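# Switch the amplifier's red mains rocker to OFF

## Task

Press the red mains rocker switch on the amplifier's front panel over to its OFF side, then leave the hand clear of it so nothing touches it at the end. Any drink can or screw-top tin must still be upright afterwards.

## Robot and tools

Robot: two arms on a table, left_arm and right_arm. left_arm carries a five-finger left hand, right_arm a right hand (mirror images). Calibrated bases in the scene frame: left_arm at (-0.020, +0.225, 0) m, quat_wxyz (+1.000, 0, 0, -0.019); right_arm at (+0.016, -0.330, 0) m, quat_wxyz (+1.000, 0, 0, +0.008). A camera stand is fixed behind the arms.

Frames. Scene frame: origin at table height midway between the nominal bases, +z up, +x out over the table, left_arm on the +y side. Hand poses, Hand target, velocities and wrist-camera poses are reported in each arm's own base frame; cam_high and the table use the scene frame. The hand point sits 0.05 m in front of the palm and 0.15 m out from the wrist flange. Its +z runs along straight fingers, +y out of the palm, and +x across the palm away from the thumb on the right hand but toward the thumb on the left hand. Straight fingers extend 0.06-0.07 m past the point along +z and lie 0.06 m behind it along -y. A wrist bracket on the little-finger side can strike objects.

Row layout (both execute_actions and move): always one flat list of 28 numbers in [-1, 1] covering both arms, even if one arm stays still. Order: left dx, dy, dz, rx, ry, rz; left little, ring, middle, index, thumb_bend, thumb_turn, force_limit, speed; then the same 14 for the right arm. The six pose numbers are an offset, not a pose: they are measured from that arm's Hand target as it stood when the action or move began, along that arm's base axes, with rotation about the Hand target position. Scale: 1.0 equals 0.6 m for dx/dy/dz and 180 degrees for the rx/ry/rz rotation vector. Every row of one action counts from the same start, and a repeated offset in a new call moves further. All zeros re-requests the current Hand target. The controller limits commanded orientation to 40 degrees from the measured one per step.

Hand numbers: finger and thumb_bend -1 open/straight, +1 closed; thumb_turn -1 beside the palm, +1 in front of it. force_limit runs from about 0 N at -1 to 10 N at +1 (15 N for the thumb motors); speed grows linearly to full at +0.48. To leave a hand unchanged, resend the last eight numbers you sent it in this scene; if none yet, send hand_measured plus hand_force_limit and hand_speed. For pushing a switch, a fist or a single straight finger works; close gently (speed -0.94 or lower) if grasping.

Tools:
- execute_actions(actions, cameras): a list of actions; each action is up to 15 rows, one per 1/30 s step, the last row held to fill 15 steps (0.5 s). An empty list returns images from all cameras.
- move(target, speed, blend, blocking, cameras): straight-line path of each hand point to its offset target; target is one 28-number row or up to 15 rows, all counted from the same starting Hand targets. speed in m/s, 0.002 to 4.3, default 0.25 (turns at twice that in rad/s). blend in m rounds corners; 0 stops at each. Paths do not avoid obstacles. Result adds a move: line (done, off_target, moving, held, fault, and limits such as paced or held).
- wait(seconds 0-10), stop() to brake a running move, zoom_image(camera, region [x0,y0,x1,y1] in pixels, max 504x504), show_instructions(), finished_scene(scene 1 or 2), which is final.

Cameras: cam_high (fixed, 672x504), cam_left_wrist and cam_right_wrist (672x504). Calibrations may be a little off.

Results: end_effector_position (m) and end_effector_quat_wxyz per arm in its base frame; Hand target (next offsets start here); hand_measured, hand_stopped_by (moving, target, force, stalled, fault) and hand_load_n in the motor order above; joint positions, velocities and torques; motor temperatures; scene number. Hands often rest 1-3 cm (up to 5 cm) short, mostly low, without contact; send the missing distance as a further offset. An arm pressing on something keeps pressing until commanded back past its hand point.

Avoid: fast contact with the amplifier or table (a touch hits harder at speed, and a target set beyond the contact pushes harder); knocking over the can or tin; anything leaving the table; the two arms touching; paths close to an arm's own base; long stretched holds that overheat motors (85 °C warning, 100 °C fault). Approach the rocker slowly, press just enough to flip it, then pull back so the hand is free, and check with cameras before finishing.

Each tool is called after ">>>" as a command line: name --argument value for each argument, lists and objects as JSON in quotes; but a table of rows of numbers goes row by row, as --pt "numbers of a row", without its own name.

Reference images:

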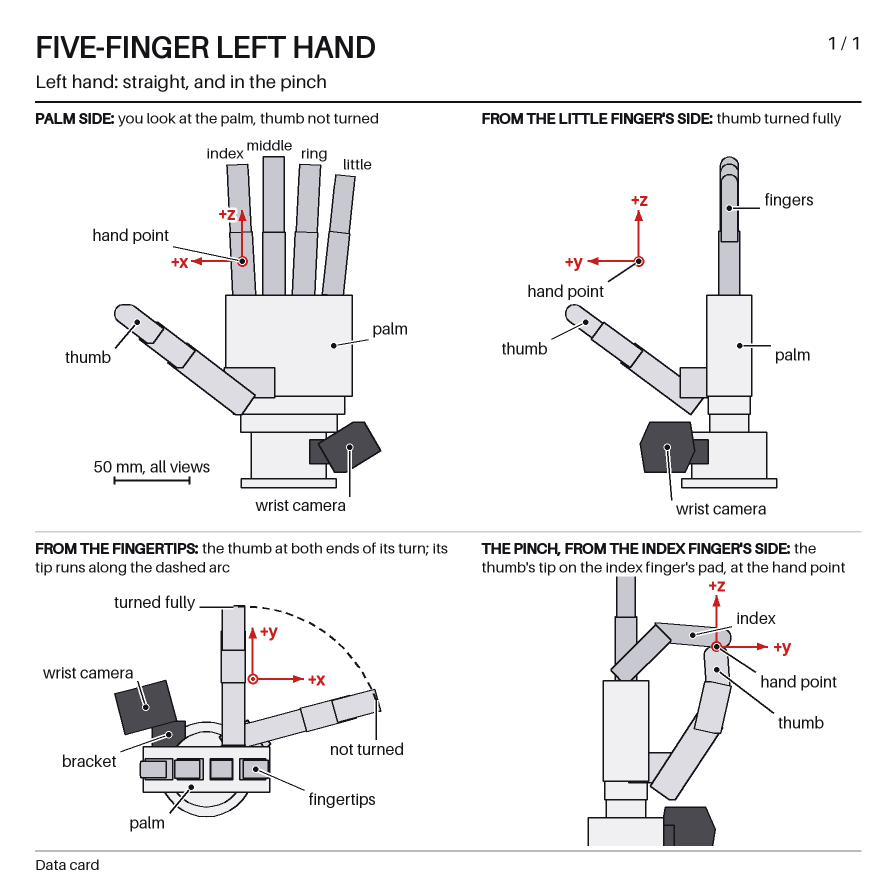

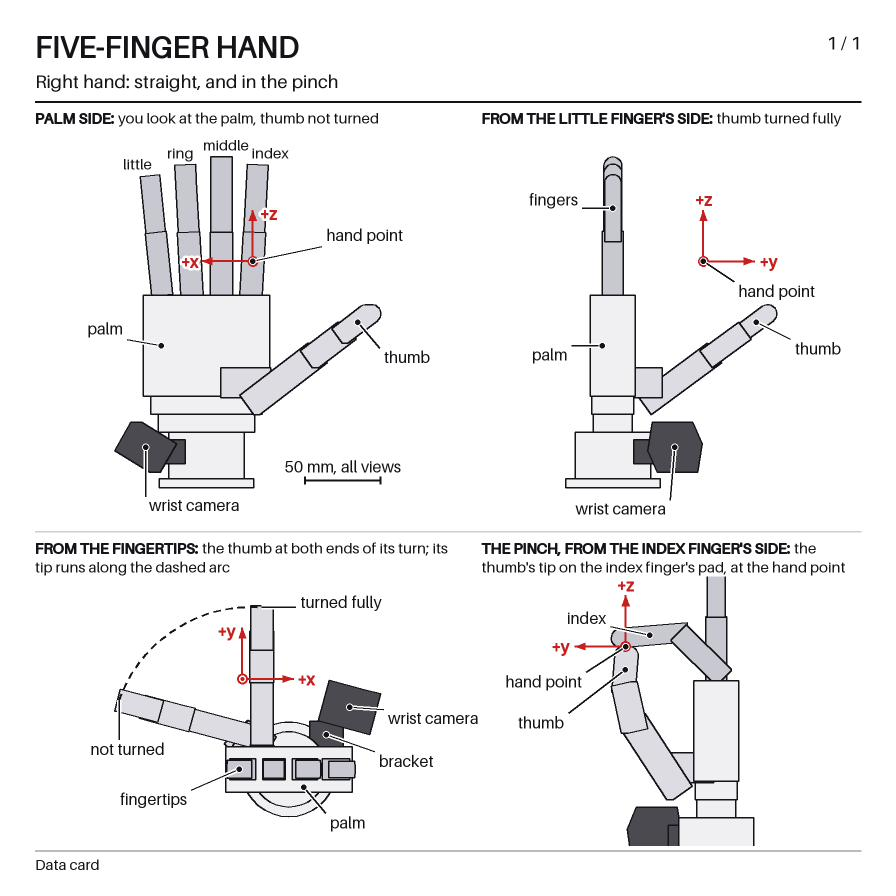

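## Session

>>> execute_actions --actions '[]'

Scene clock: 0.00 s.
left_arm: end_effector_position=(+0.6494, -0.0828, +0.3632) hand_measured=(-1.000, -1.000, -1.000, -1.000, -1.000, -1.000) hand_load_n=(+0.0, +0.0, +0.0, +0.0, +0.0, +0.0) hand_stopped_by=(target, target, target, target, target, target) hand_force_limit=0.00 hand_speed=-0.80 end_effector_quat_wxyz=(+0.217, -0.209, +0.868, -0.395) | right_arm: end_effector_position=(+0.4245, +0.2125, +0.3494) hand_measured=(-1.000, -1.000, -1.000, -1.000, -1.000, -1.000) hand_load_n=(+0.0, +0.0, +0.0, +0.0, -0.5, +0.0) hand_stopped_by=(target, target, target, target, target, target) hand_force_limit=0.00 hand_speed=-0.80 end_effector_quat_wxyz=(-0.308, +0.557, +0.507, +0.581)
Joint positions: left_arm=[0.023 1.768 2.03 -1.105 0.652 0.866] | right_arm=[0.186 0.947 0.768 -0.084 -1.024 -2.046]
Joint velocities: within noise
Joint torques (N m): no reading
Motor temperatures (°C): left_arm=[29 28 30 26 23 24] | right_arm=[25 29 29 23 26 25]
Heat: left arm: hottest elbow 30 °C; right arm: hottest shoulder 29 °C.
Hand target: left_arm +0.6521, -0.0829, +0.3841; +0.237, -0.200, +0.863, -0.399 | right_arm +0.4278, +0.2132, +0.3674; -0.302, +0.547, +0.510, +0.592
camera_calibration:
cam_left_wrist: T_world_to_cam=[[0.0103573, -0.733542, 0.679566, -0.310733], [-0.996141, 0.051661, 0.0709465, 0.607275], [-0.0871492, -0.677678, -0.730176, 0.375111], [0, 0, 0, 1]] pos_world=[0.64084, -0.00510336, 0.441976]
cam_right_wrist: T_world_to_cam=[[0.815907, -0.237259, 0.527261, -0.484939], [0.283604, -0.630458, -0.722559, 0.284427], [0.50385, 0.739074, -0.447107, -0.0988336], [0, 0, 0, 1]] pos_world=[0.364797, 0.137309, 0.417015]

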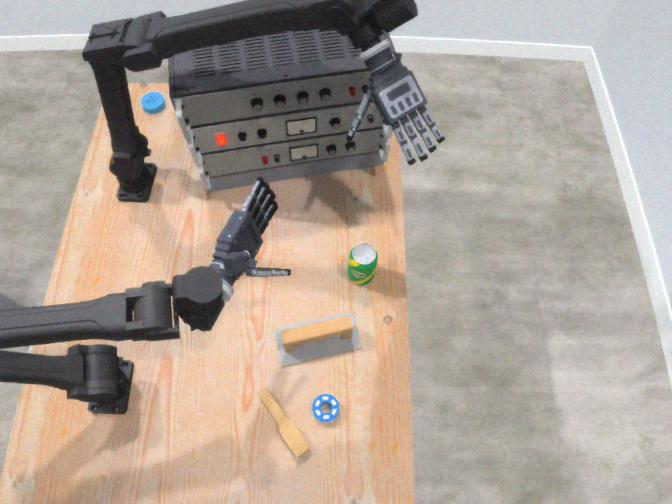

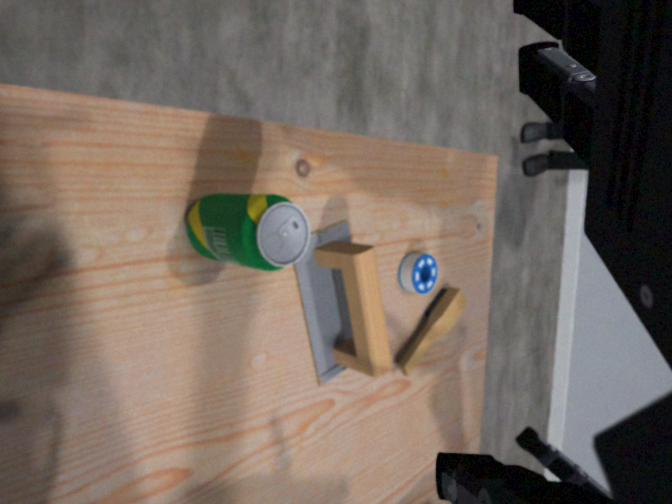

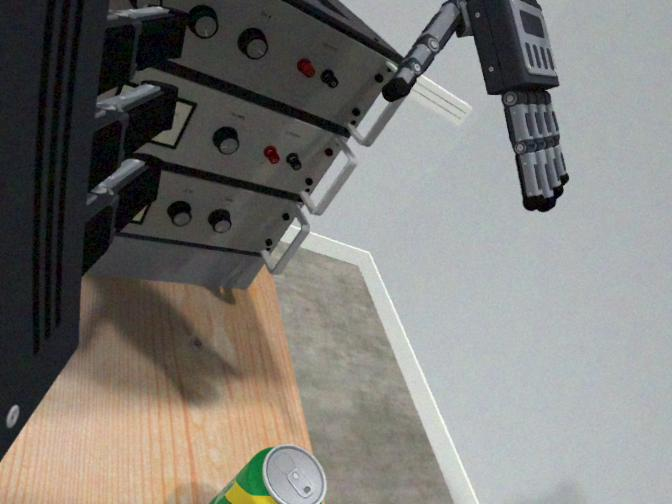

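>>> zoom_image --camera "cam_high" --region '[205, 125, 245, 155]'

>>> zoom_image --camera "cam_high" --region '[160, 70, 410, 220]'

Scaled by 12.600 from the camera's 672x504 image, which has a finer 960x720 frame.

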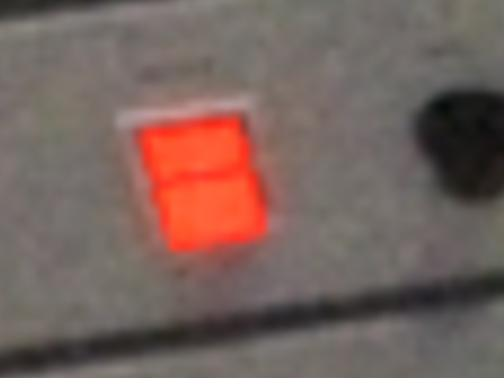

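Scaled by 2.016 from the camera's 672x504 image, which has a finer 960x720 frame.

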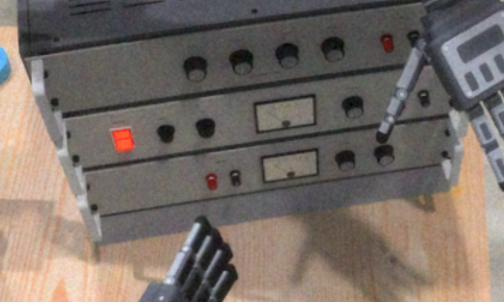

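>>> move --target '[0,0,0,0,0,0,-1,-1,-1,-1,-1,-1,0.0,-0.8, -0.252,0.1863,-0.3623,0.0738,0.5862,0.0842, -1,-1,-1,-1,-1,1,0.0,0.0]' --speed 0.3 --cameras '["cam_high","cam_right_wrist"]'

>>> zoom_image --camera "cam_right_wrist" --region '[170, 50, 310, 160]'

Scene clock: 8.53 s.
left_arm: end_effector_position=(+0.6494, -0.0828, +0.3632) hand_measured=(-1.000, -1.000, -1.000, -1.000, -1.000, -1.000) hand_load_n=(+0.0, +0.0, +0.0, +0.0, -0.5, +0.0) hand_stopped_by=(target, target, target, target, target, target) hand_force_limit=0.00 hand_speed=-0.80 end_effector_quat_wxyz=(+0.217, -0.209, +0.868, -0.395) | right_arm: end_effector_position=(+0.2739, +0.3253, +0.1527) hand_measured=(-1.000, -1.000, -1.000, -1.000, -1.000, +1.000) hand_load_n=(+0.0, +0.0, +0.0, +0.0, +0.0, +0.0) hand_stopped_by=(target, target, target, target, target, target) hand_force_limit=0.00 hand_speed=0.00 end_effector_quat_wxyz=(+0.702, -0.706, -0.070, +0.067)
Joint positions: left_arm=[0.023 1.768 2.03 -1.105 0.652 0.866] | right_arm=[0.393 1.479 0.589 0.856 -1.372 -0.037]
Joint torques (N m): left_arm=[-1.55 -16.32 11.08 1.25 0.56 -0.01] | right_arm=[0.32 -8.88 7.46 2.19 0.06 -0.04]
Heat: left arm: hottest elbow 31 °C; right arm: hottest shoulder 29 °C.
Hand target: left_arm +0.6521, -0.0829, +0.3841; +0.237, -0.200, +0.863, -0.399 | right_arm +0.2766, +0.3250, +0.1501; +0.704, -0.704, -0.066, +0.067
Off the commanded pose: left_arm 0.021 m, 3 deg | right_arm 0.004 m, 1 deg.
move: off_target (left_arm)
camera_calibration:
cam_right_wrist: T_world_to_cam=[[0.305709, 0.0350005, -0.951481, 0.0452926], [-0.783147, -0.5591, -0.27219, 0.456232], [-0.5415, 0.828361, -0.143511, 0.0165873], [0, 0, 0, 1]] pos_world=[0.352432, 0.239754, 0.169657]
Images, in order (width x height): cam_high 672x504, cam_right_wrist 672x504.

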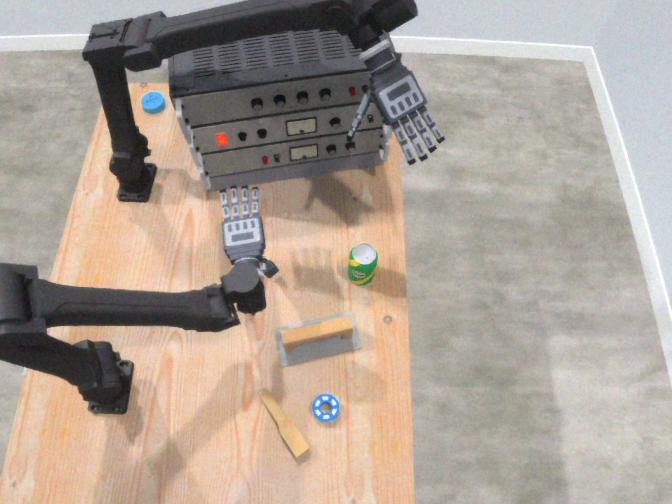

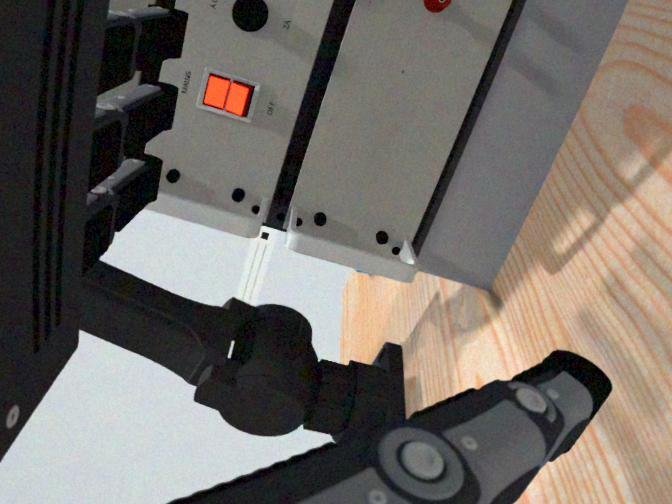

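Scaled by 3.600 from the camera's 672x504 image, which has a finer 960x720 frame.

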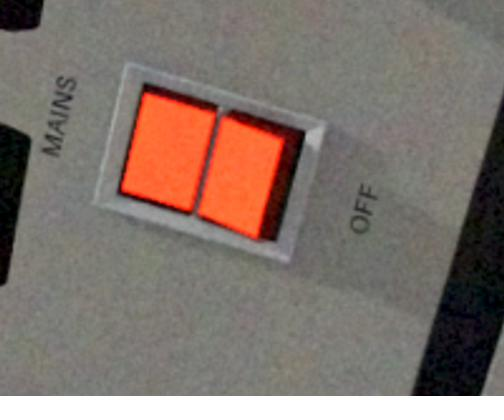

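>>> move --pt "0 0 0 0 0 0 -1 -1 -1 -1 -1 -1 0.0 -0.8 0 0 0 0 0 0 1 1 1 -1 -1 1 0.0 0.0" --pt "0 0 0 0 0 0 -1 -1 -1 -1 -1 -1 0.0 -0.8 -0.0352 0.2283 -0.0202 0 0 0 1 1 1 -1 -1 1 0.0 0.0" --speed 0.12 --cameras '["cam_high","cam_right_wrist"]'

>>> zoom_image --camera "cam_high" --region '[205, 125, 245, 155]'

Scene clock: 11.93 s.
left_arm: end_effector_position=(+0.6494, -0.0828, +0.3632) hand_measured=(-1.000, -1.000, -1.000, -1.000, -1.000, -1.000) hand_load_n=(+0.0, +0.0, +0.0, +0.0, +0.0, +0.0) hand_stopped_by=(target, target, target, target, target, target) hand_force_limit=0.00 hand_speed=-0.80 end_effector_quat_wxyz=(+0.217, -0.209, +0.868, -0.395) | right_arm: end_effector_position=(+0.2468, +0.4508, +0.1291) hand_measured=(+1.000, +1.000, +1.000, -1.000, -1.000, +1.000) hand_load_n=(+0.0, +0.0, +0.0, +0.0, +0.0, +0.0) hand_stopped_by=(target, target, target, target, target, target) hand_force_limit=0.00 hand_speed=0.00 end_effector_quat_wxyz=(+0.697, -0.711, -0.057, +0.073)
Joint positions: left_arm=[0.023 1.768 2.03 -1.105 0.652 0.866] | right_arm=[0.706 1.635 0.691 0.906 -1.05 -0.007]
Joint torques (N m): left_arm=[-1.61 -16.38 11.08 1.29 0.56 0.01] | right_arm=[0.85 -11.4 10.52 2.22 0.07 -0.02]
Heat: left arm: hottest elbow 32 °C; right arm: hottest shoulder 29 °C.
Hand target: left_arm +0.6521, -0.0829, +0.3841; +0.237, -0.200, +0.863, -0.399 | right_arm +0.2555, +0.4619, +0.1379; +0.704, -0.704, -0.066, +0.067
Off the commanded pose: left_arm 0.021 m, 3 deg | right_arm 0.017 m, 2 deg.
move: off_target (left_arm, right_arm)
camera_calibration:
cam_right_wrist: T_world_to_cam=[[0.281569, 0.0161984, -0.959404, 0.0422597], [-0.795171, -0.555675, -0.242751, 0.496276], [-0.537049, 0.831242, -0.14358, -0.107763], [0, 0, 0, 1]] pos_world=[0.324851, 0.36466, 0.145543]
Images, in order (width x height): cam_high 672x504, cam_right_wrist 672x504.

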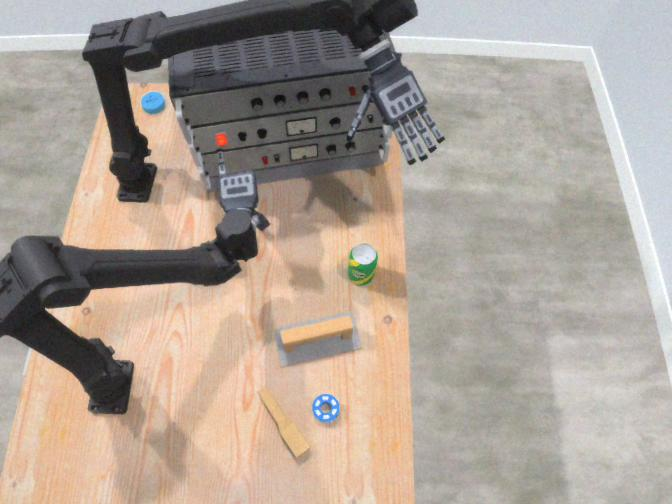

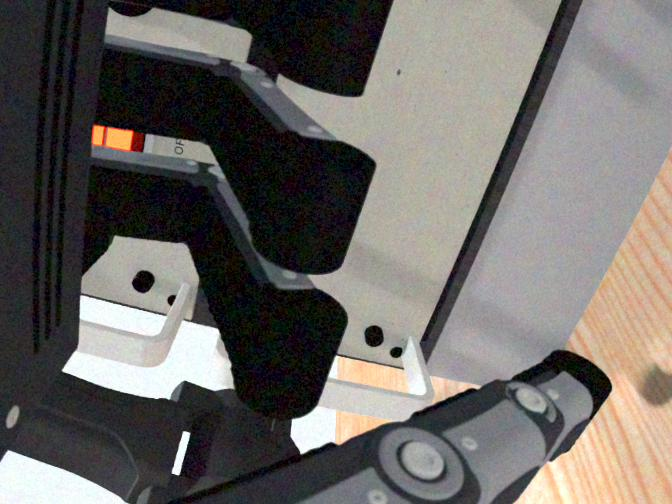

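Scaled by 12.600 from the camera's 672x504 image, which has a finer 960x720 frame.

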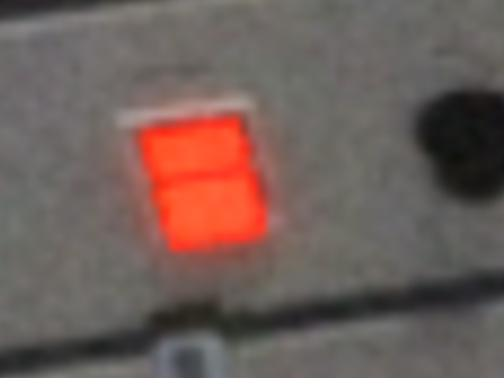

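>>> move --target '[0,0,0,0,0,0,-1,-1,-1,-1,-1,-1,0.0,-0.8, 0.003,0.02,0.002,0,0,0, 1,1,1,-1,-1,1,0.0,0.0]' --speed 0.06 --cameras '["cam_high"]'

>>> zoom_image --camera "cam_high" --region '[205, 125, 245, 155]'

Scene clock: 14.00 s.
left_arm: end_effector_position=(+0.6494, -0.0828, +0.3632) hand_measured=(-1.000, -1.000, -1.000, -1.000, -1.000, -1.000) hand_load_n=(+0.0, +0.0, +0.0, +0.0, +0.0, +0.0) hand_stopped_by=(target, target, target, target, target, target) hand_force_limit=0.00 hand_speed=-0.80 end_effector_quat_wxyz=(+0.217, -0.209, +0.868, -0.395) | right_arm: end_effector_position=(+0.2509, +0.4622, +0.1317) hand_measured=(+1.000, +1.000, +1.000, -1.000, -1.000, +1.000) hand_load_n=(+0.0, +0.0, +0.0, +0.0, +0.0, +0.0) hand_stopped_by=(target, target, target, target, target, target) hand_force_limit=0.00 hand_speed=0.00 end_effector_quat_wxyz=(+0.699, -0.709, -0.059, +0.069)
Joint positions: left_arm=[0.023 1.768 2.03 -1.105 0.652 0.866] | right_arm=[0.72 1.65 0.718 0.906 -1.032 -0.007]
Joint torques (N m): left_arm=[-1.44 -16.03 11.02 1.28 0.58 0.02] | right_arm=[1.08 -11.58 10.51 1.78 0.07 0]
Heat: left arm: hottest elbow 32 °C; right arm: hottest shoulder 29 °C.
Hand target: left_arm +0.6521, -0.0829, +0.3841; +0.237, -0.200, +0.863, -0.399 | right_arm +0.2574, +0.4739, +0.1391; +0.704, -0.704, -0.066, +0.066
Off the commanded pose: left_arm 0.021 m, 3 deg | right_arm 0.015 m, 1 deg.
move: off_target (left_arm, right_arm)
Images, in order (width x height): cam_high 672x504.

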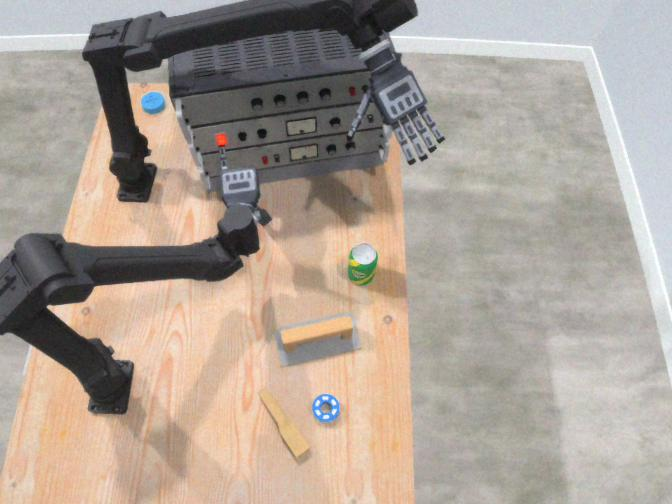

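Scaled by 12.600 from the camera's 672x504 image, which has a finer 960x720 frame.

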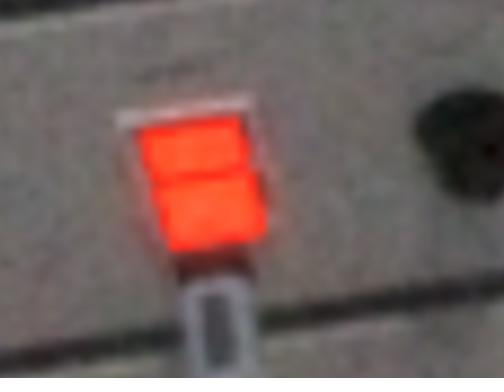

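>>> move --target '[0,0,0,0,0,0,-1,-1,-1,-1,-1,-1,0.0,-0.8, -0.004,0.035,-0.002,0,0,0, 1,1,1,-1,-1,1,0.0,0.0]' --speed 0.05 --cameras '["cam_high"]'

>>> zoom_image --camera "cam_high" --region '[205, 125, 245, 155]'

Scene clock: 15.50 s.
left_arm: end_effector_position=(+0.6494, -0.0828, +0.3632) hand_measured=(-1.000, -1.000, -1.000, -1.000, -1.000, -1.000) hand_load_n=(+0.0, +0.0, +0.0, +0.0, +0.0, +0.0) hand_stopped_by=(target, target, target, target, target, target) hand_force_limit=0.00 hand_speed=-0.80 end_effector_quat_wxyz=(+0.217, -0.209, +0.868, -0.395) | right_arm: end_effector_position=(+0.2514, +0.4678, +0.1309) hand_measured=(+1.000, +1.000, +1.000, -1.000, -1.000, +1.000) hand_load_n=(+0.0, +0.0, +0.0, +0.0, +0.0, +0.0) hand_stopped_by=(target, target, target, target, target, target) hand_force_limit=0.00 hand_speed=0.00 end_effector_quat_wxyz=(+0.699, -0.710, -0.057, +0.068)
Joint positions: left_arm=[0.023 1.768 2.03 -1.105 0.652 0.866] | right_arm=[0.73 1.659 0.727 0.906 -1.017 -0.004]
Joint torques (N m): left_arm=[-1.44 -16.44 11.08 1.37 0.56 0] | right_arm=[2.9 -10.34 12.48 1.47 1.06 -0.07]
Heat: left arm: hottest elbow 32 °C; right arm: hottest elbow 30 °C.
Hand target: left_arm +0.6521, -0.0829, +0.3841; +0.237, -0.200, +0.863, -0.399 | right_arm +0.2549, +0.4949, +0.1378; +0.704, -0.704, -0.066, +0.067
Off the commanded pose: left_arm 0.021 m, 3 deg | right_arm 0.028 m, 1 deg.
move: off_target (left_arm, right_arm)
Images, in order (width x height): cam_high 672x504.

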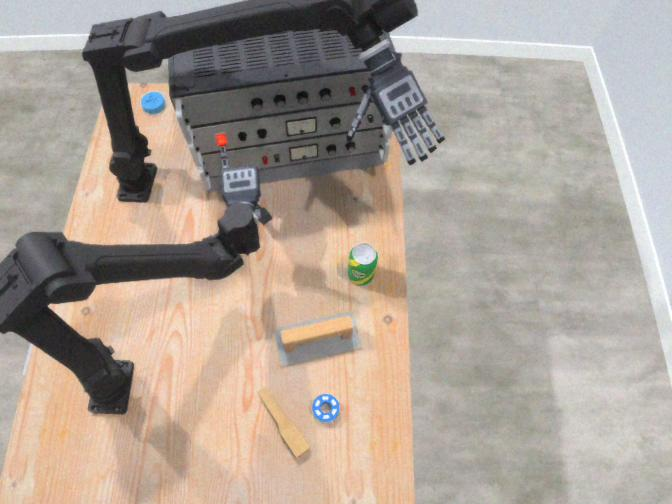

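Scaled by 12.600 from the camera's 672x504 image, which has a finer 960x720 frame.

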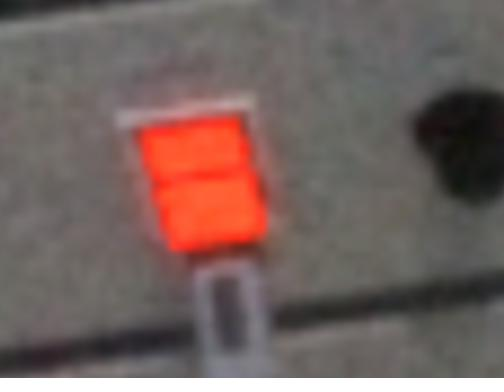

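>>> move --pt "0 0 0 0 0 0 -1 -1 -1 -1 -1 -1 0.0 -0.8 -0.004 -0.06 0.01 0 0 0 1 1 1 -1 -1 1 0.0 0.0" --pt "0 0 0 0 0 0 -1 -1 -1 -1 -1 -1 0.0 -0.8 -0.006 -0.025 0.01 0 0 0 1 1 1 -1 -1 1 0.0 0.0" --speed 0.06 --cameras '["cam_high"]'

>>> zoom_image --camera "cam_high" --region '[205, 125, 245, 155]'

Scene clock: 18.43 s.
left_arm: end_effector_position=(+0.6494, -0.0828, +0.3632) hand_measured=(-1.000, -1.000, -1.000, -1.000, -1.000, -1.000) hand_load_n=(+0.0, +0.0, -0.5, +0.0, +0.0, +0.0) hand_stopped_by=(target, target, target, target, target, target) hand_force_limit=0.00 hand_speed=-0.80 end_effector_quat_wxyz=(+0.217, -0.209, +0.868, -0.395) | right_arm: end_effector_position=(+0.2490, +0.4657, +0.1322) hand_measured=(+1.000, +1.000, +1.000, -1.000, -1.000, +1.000) hand_load_n=(+0.0, +0.0, +0.0, -1.5, +0.0, +0.0) hand_stopped_by=(target, target, target, target, target, target) hand_force_limit=0.00 hand_speed=0.00 end_effector_quat_wxyz=(+0.698, -0.711, -0.054, +0.068)
Joint positions: left_arm=[0.023 1.768 2.03 -1.105 0.652 0.866] | right_arm=[0.731 1.647 0.718 0.9 -1.012 -0.003]
Joint torques (N m): left_arm=[-1.32 -16.38 11.06 1.31 0.56 -0.01] | right_arm=[1.79 -12.34 10.73 1.46 0.02 -0.05]
Heat: left arm: hottest elbow 32 °C; right arm: hottest elbow 30 °C.
Hand target: left_arm +0.6521, -0.0829, +0.3841; +0.237, -0.200, +0.863, -0.399 | right_arm +0.2513, +0.4800, +0.1439; +0.704, -0.704, -0.066, +0.067
Off the commanded pose: left_arm 0.021 m, 3 deg | right_arm 0.018 m, 2 deg.
move: off_target (left_arm, right_arm)
Images, in order (width x height): cam_high 672x504.

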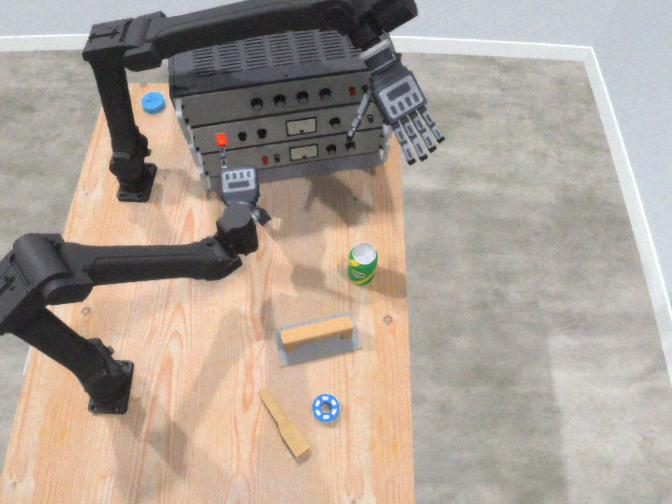

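Scaled by 12.600 from the camera's 672x504 image, which has a finer 960x720 frame.

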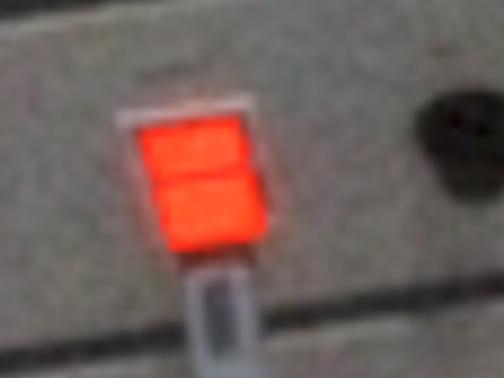

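>>> move --pt "0 0 0 0 0 0 -1 -1 -1 -1 -1 -1 0.0 -0.8 0.006 -0.065 0.008 0 0 0 1 1 1 -1 -1 1 0.0 0.0" --pt "0 0 0 0 0 0 -1 -1 -1 -1 -1 -1 0.0 -0.8 0.002 -0.02 0.003 0 0 0 1 1 1 -1 -1 1 0.0 0.0" --speed 0.08 --cameras '["cam_high"]'

>>> zoom_image --camera "cam_high" --region '[205, 125, 245, 155]'

Scene clock: 21.20 s.
left_arm: end_effector_position=(+0.6494, -0.0828, +0.3632) hand_measured=(-1.000, -1.000, -1.000, -1.000, -1.000, -1.000) hand_load_n=(+0.0, +0.0, +0.0, +0.0, +0.0, +0.0) hand_stopped_by=(target, target, target, target, target, target) hand_force_limit=0.00 hand_speed=-0.80 end_effector_quat_wxyz=(+0.217, -0.209, +0.868, -0.395) | right_arm: end_effector_position=(+0.2446, +0.4576, +0.1385) hand_measured=(+1.000, +1.000, +1.000, -1.000, -1.000, +1.000) hand_load_n=(+0.0, +0.0, +0.0, +0.0, +0.0, +0.0) hand_stopped_by=(target, target, target, target, target, target) hand_force_limit=0.00 hand_speed=0.00 end_effector_quat_wxyz=(+0.700, -0.708, -0.061, +0.070)
Joint positions: left_arm=[0.023 1.768 2.03 -1.105 0.652 0.866] | right_arm=[0.721 1.62 0.701 0.9 -1.035 -0.003]
Joint torques (N m): left_arm=[-1.49 -16.32 11.12 1.28 0.57 0] | right_arm=[0.79 -11.34 10.56 1.51 0.09 -0.06]
Heat: left arm: hottest elbow 33 °C; right arm: hottest shoulder 30 °C.
Hand target: left_arm +0.6521, -0.0829, +0.3841; +0.237, -0.200, +0.863, -0.399 | right_arm +0.2524, +0.4680, +0.1457; +0.704, -0.704, -0.066, +0.067
Off the commanded pose: left_arm 0.021 m, 3 deg | right_arm 0.015 m, 1 deg.
move: off_target (left_arm, right_arm)
Images, in order (width x height): cam_high 672x504.

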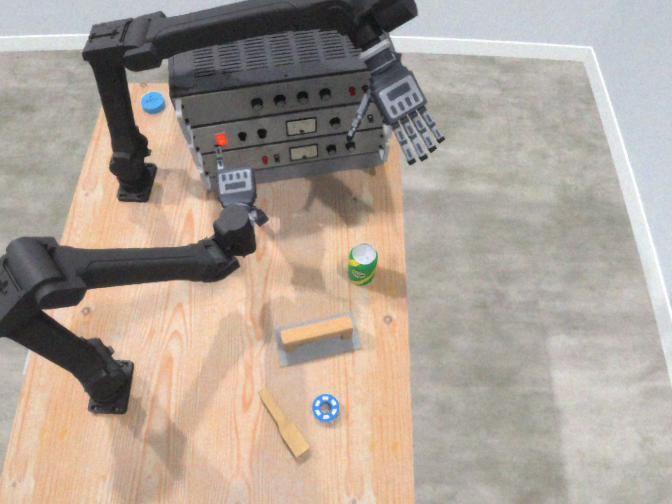

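Scaled by 12.600 from the camera's 672x504 image, which has a finer 960x720 frame.

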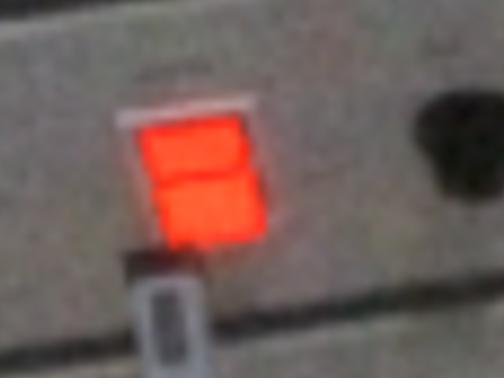

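>>> move --target '[0,0,0,0,0,0,-1,-1,-1,-1,-1,-1,0.0,-0.8, 0.013,0.01,-0.003,0,0,0, 1,1,1,-1,-1,1,0.0,0.0]' --speed 0.06 --cameras '["cam_high"]'

>>> zoom_image --camera "cam_high" --region '[205, 125, 245, 155]'

Scene clock: 22.73 s.
left_arm: end_effector_position=(+0.6494, -0.0828, +0.3632) hand_measured=(-1.000, -1.000, -1.000, -1.000, -1.000, -1.000) hand_load_n=(+0.0, +0.0, +0.0, +0.0, +0.0, +0.0) hand_stopped_by=(target, target, target, target, target, target) hand_force_limit=0.00 hand_speed=-0.80 end_effector_quat_wxyz=(+0.217, -0.209, +0.868, -0.395) | right_arm: end_effector_position=(+0.2483, +0.4615, +0.1386) hand_measured=(+1.000, +1.000, +1.000, -1.000, -1.000, +1.000) hand_load_n=(+0.0, +0.0, +0.0, +0.0, +0.0, +0.0) hand_stopped_by=(target, target, target, target, target, target) hand_force_limit=0.00 hand_speed=0.00 end_effector_quat_wxyz=(+0.701, -0.707, -0.064, +0.071)
Joint positions: left_arm=[0.023 1.768 2.03 -1.105 0.652 0.866] | right_arm=[0.721 1.634 0.719 0.9 -1.041 -0.003]
Joint torques (N m): left_arm=[-1.55 -16.44 11.04 1.29 0.57 0] | right_arm=[0.67 -10.58 11.28 1.33 0.29 -0.06]
Heat: left arm: hottest elbow 33 °C; right arm: hottest shoulder 30 °C.
Hand target: left_arm +0.6521, -0.0829, +0.3841; +0.237, -0.200, +0.863, -0.399 | right_arm +0.2603, +0.4740, +0.1440; +0.704, -0.704, -0.066, +0.067
Off the commanded pose: left_arm 0.021 m, 3 deg | right_arm 0.018 m, 1 deg.
move: off_target (left_arm, right_arm)
Images, in order (width x height): cam_high 672x504.

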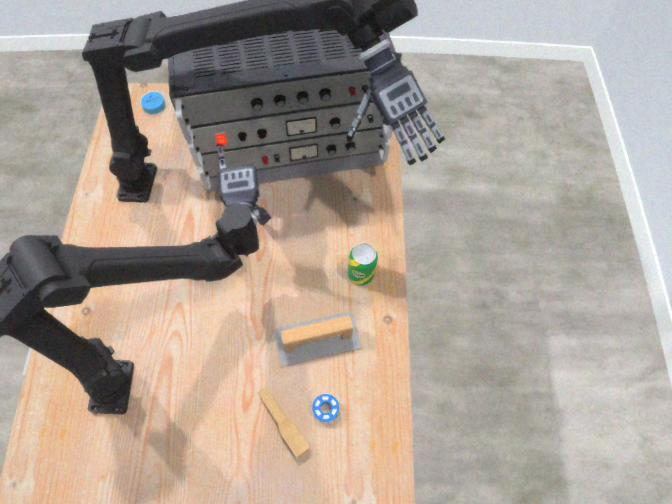

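Scaled by 12.600 from the camera's 672x504 image, which has a finer 960x720 frame.

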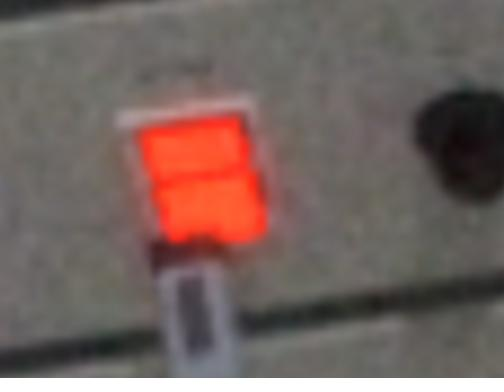

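>>> move --target '[0,0,0,0,0,0,-1,-1,-1,-1,-1,-1,0.0,-0.8, 0.003,0.032,-0.006,0,0,0, 1,1,1,-1,-1,1,0.0,0.0]' --speed 0.05 --cameras '["cam_high"]'

>>> zoom_image --camera "cam_high" --region '[205, 125, 245, 155]'

Scene clock: 24.07 s.
left_arm: end_effector_position=(+0.6494, -0.0828, +0.3632) hand_measured=(-1.000, -1.000, -1.000, -1.000, -1.000, -1.000) hand_load_n=(+0.0, +0.0, +0.0, +0.0, +0.0, +0.0) hand_stopped_by=(target, target, target, target, target, target) hand_force_limit=0.00 hand_speed=-0.80 end_effector_quat_wxyz=(+0.217, -0.209, +0.868, -0.395) | right_arm: end_effector_position=(+0.2545, +0.4689, +0.1364) hand_measured=(+1.000, +1.000, +1.000, -1.000, -1.000, +1.000) hand_load_n=(+0.0, +0.5, +0.0, +0.0, +0.0, +0.0) hand_stopped_by=(target, target, target, target, target, target) hand_force_limit=0.00 hand_speed=0.00 end_effector_quat_wxyz=(+0.701, -0.707, -0.061, +0.069)
Joint positions: left_arm=[0.023 1.768 2.03 -1.105 0.652 0.866] | right_arm=[0.726 1.656 0.741 0.9 -1.03 -0.002]
Joint torques (N m): left_arm=[-1.55 -16.38 11.17 1.32 0.56 -0.01] | right_arm=[2.49 -10.17 12.52 1.32 1.05 -0.08]
Heat: left arm: hottest elbow 33 °C; right arm: hottest shoulder 30 °C.
Hand target: left_arm +0.6521, -0.0829, +0.3841; +0.237, -0.200, +0.863, -0.399 | right_arm +0.2621, +0.4932, +0.1403; +0.704, -0.704, -0.066, +0.066
Off the commanded pose: left_arm 0.021 m, 3 deg | right_arm 0.026 m, 1 deg.
move: off_target (left_arm, right_arm)
Images, in order (width x height): cam_high 672x504.

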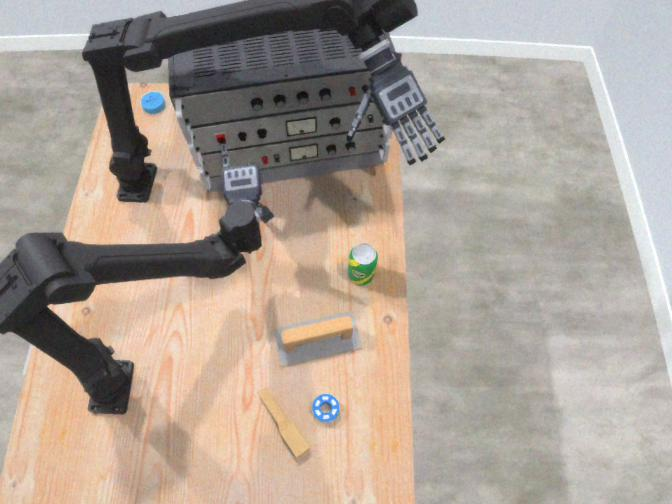

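Scaled by 12.600 from the camera's 672x504 image, which has a finer 960x720 frame.

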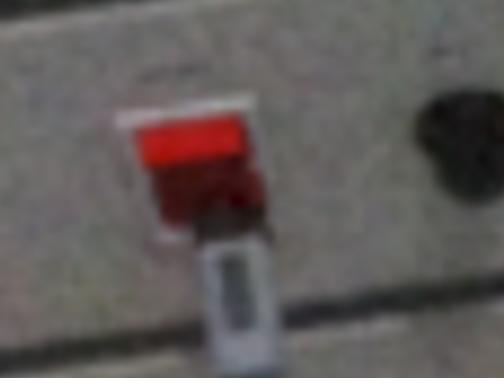

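Flipped. Back off straight.

>>> move --target '[0,0,0,0,0,0,-1,-1,-1,-1,-1,-1,0.0,-0.8, 0.015,-0.16,-0.008,0,0,0, 1,1,1,-1,-1,1,0.0,0.0]' --speed 0.15 --cameras '["cam_high"]'

>>> zoom_image --camera "cam_high" --region '[205, 125, 245, 155]'

Scene clock: 25.73 s.
left_arm: end_effector_position=(+0.6494, -0.0828, +0.3632) hand_measured=(-1.000, -1.000, -1.000, -1.000, -1.000, -1.000) hand_load_n=(+0.0, +0.0, +0.0, +0.0, +0.0, +0.0) hand_stopped_by=(target, target, target, target, target, target) hand_force_limit=0.00 hand_speed=-0.80 end_effector_quat_wxyz=(+0.217, -0.209, +0.868, -0.395) | right_arm: end_effector_position=(+0.2682, +0.3986, +0.1276) hand_measured=(+1.000, +1.000, +1.000, -1.000, -1.000, +1.000) hand_load_n=(+0.0, +0.0, +0.0, +0.0, +0.0, +0.0) hand_stopped_by=(target, target, target, target, target, target) hand_force_limit=0.00 hand_speed=0.00 end_effector_quat_wxyz=(+0.698, -0.709, -0.057, +0.078)
Joint positions: left_arm=[0.023 1.768 2.03 -1.105 0.652 0.866] | right_arm=[0.569 1.618 0.655 0.928 -1.194 -0.002]
Joint torques (N m): left_arm=[-1.55 -16.32 11.11 1.35 0.58 0] | right_arm=[-0.26 -12.98 6.89 2.29 -0.19 -0.1]
Heat: left arm: hottest elbow 33 °C; right arm: hottest shoulder 30 °C.
Hand target: left_arm +0.6521, -0.0829, +0.3841; +0.237, -0.200, +0.863, -0.399 | right_arm +0.2711, +0.3971, +0.1355; +0.704, -0.704, -0.066, +0.067
Off the commanded pose: left_arm 0.021 m, 3 deg | right_arm 0.009 m, 2 deg.
move: off_target (left_arm)
Images, in order (width x height): cam_high 672x504.

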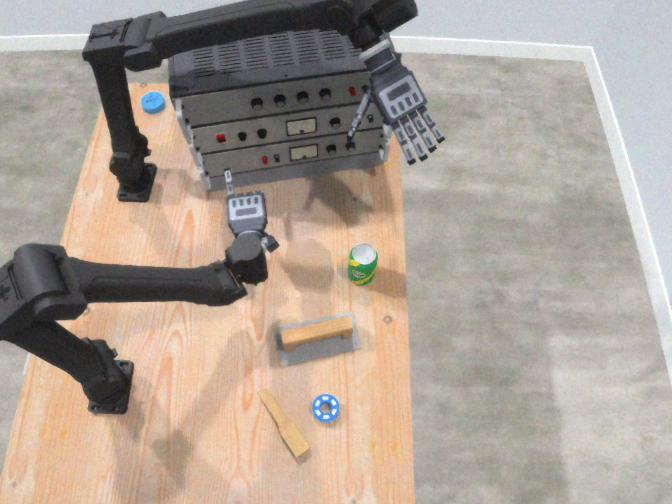

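Scaled by 12.600 from the camera's 672x504 image, which has a finer 960x720 frame.

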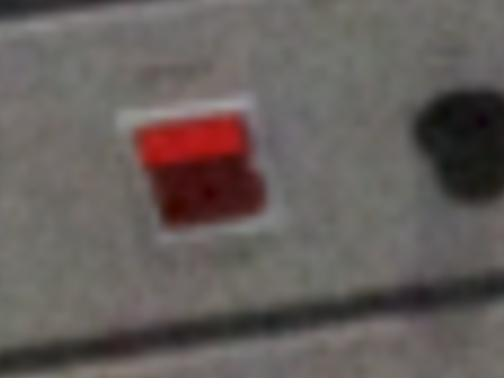

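>>> finished_scene --scene 2

The scene is finished: the task was done.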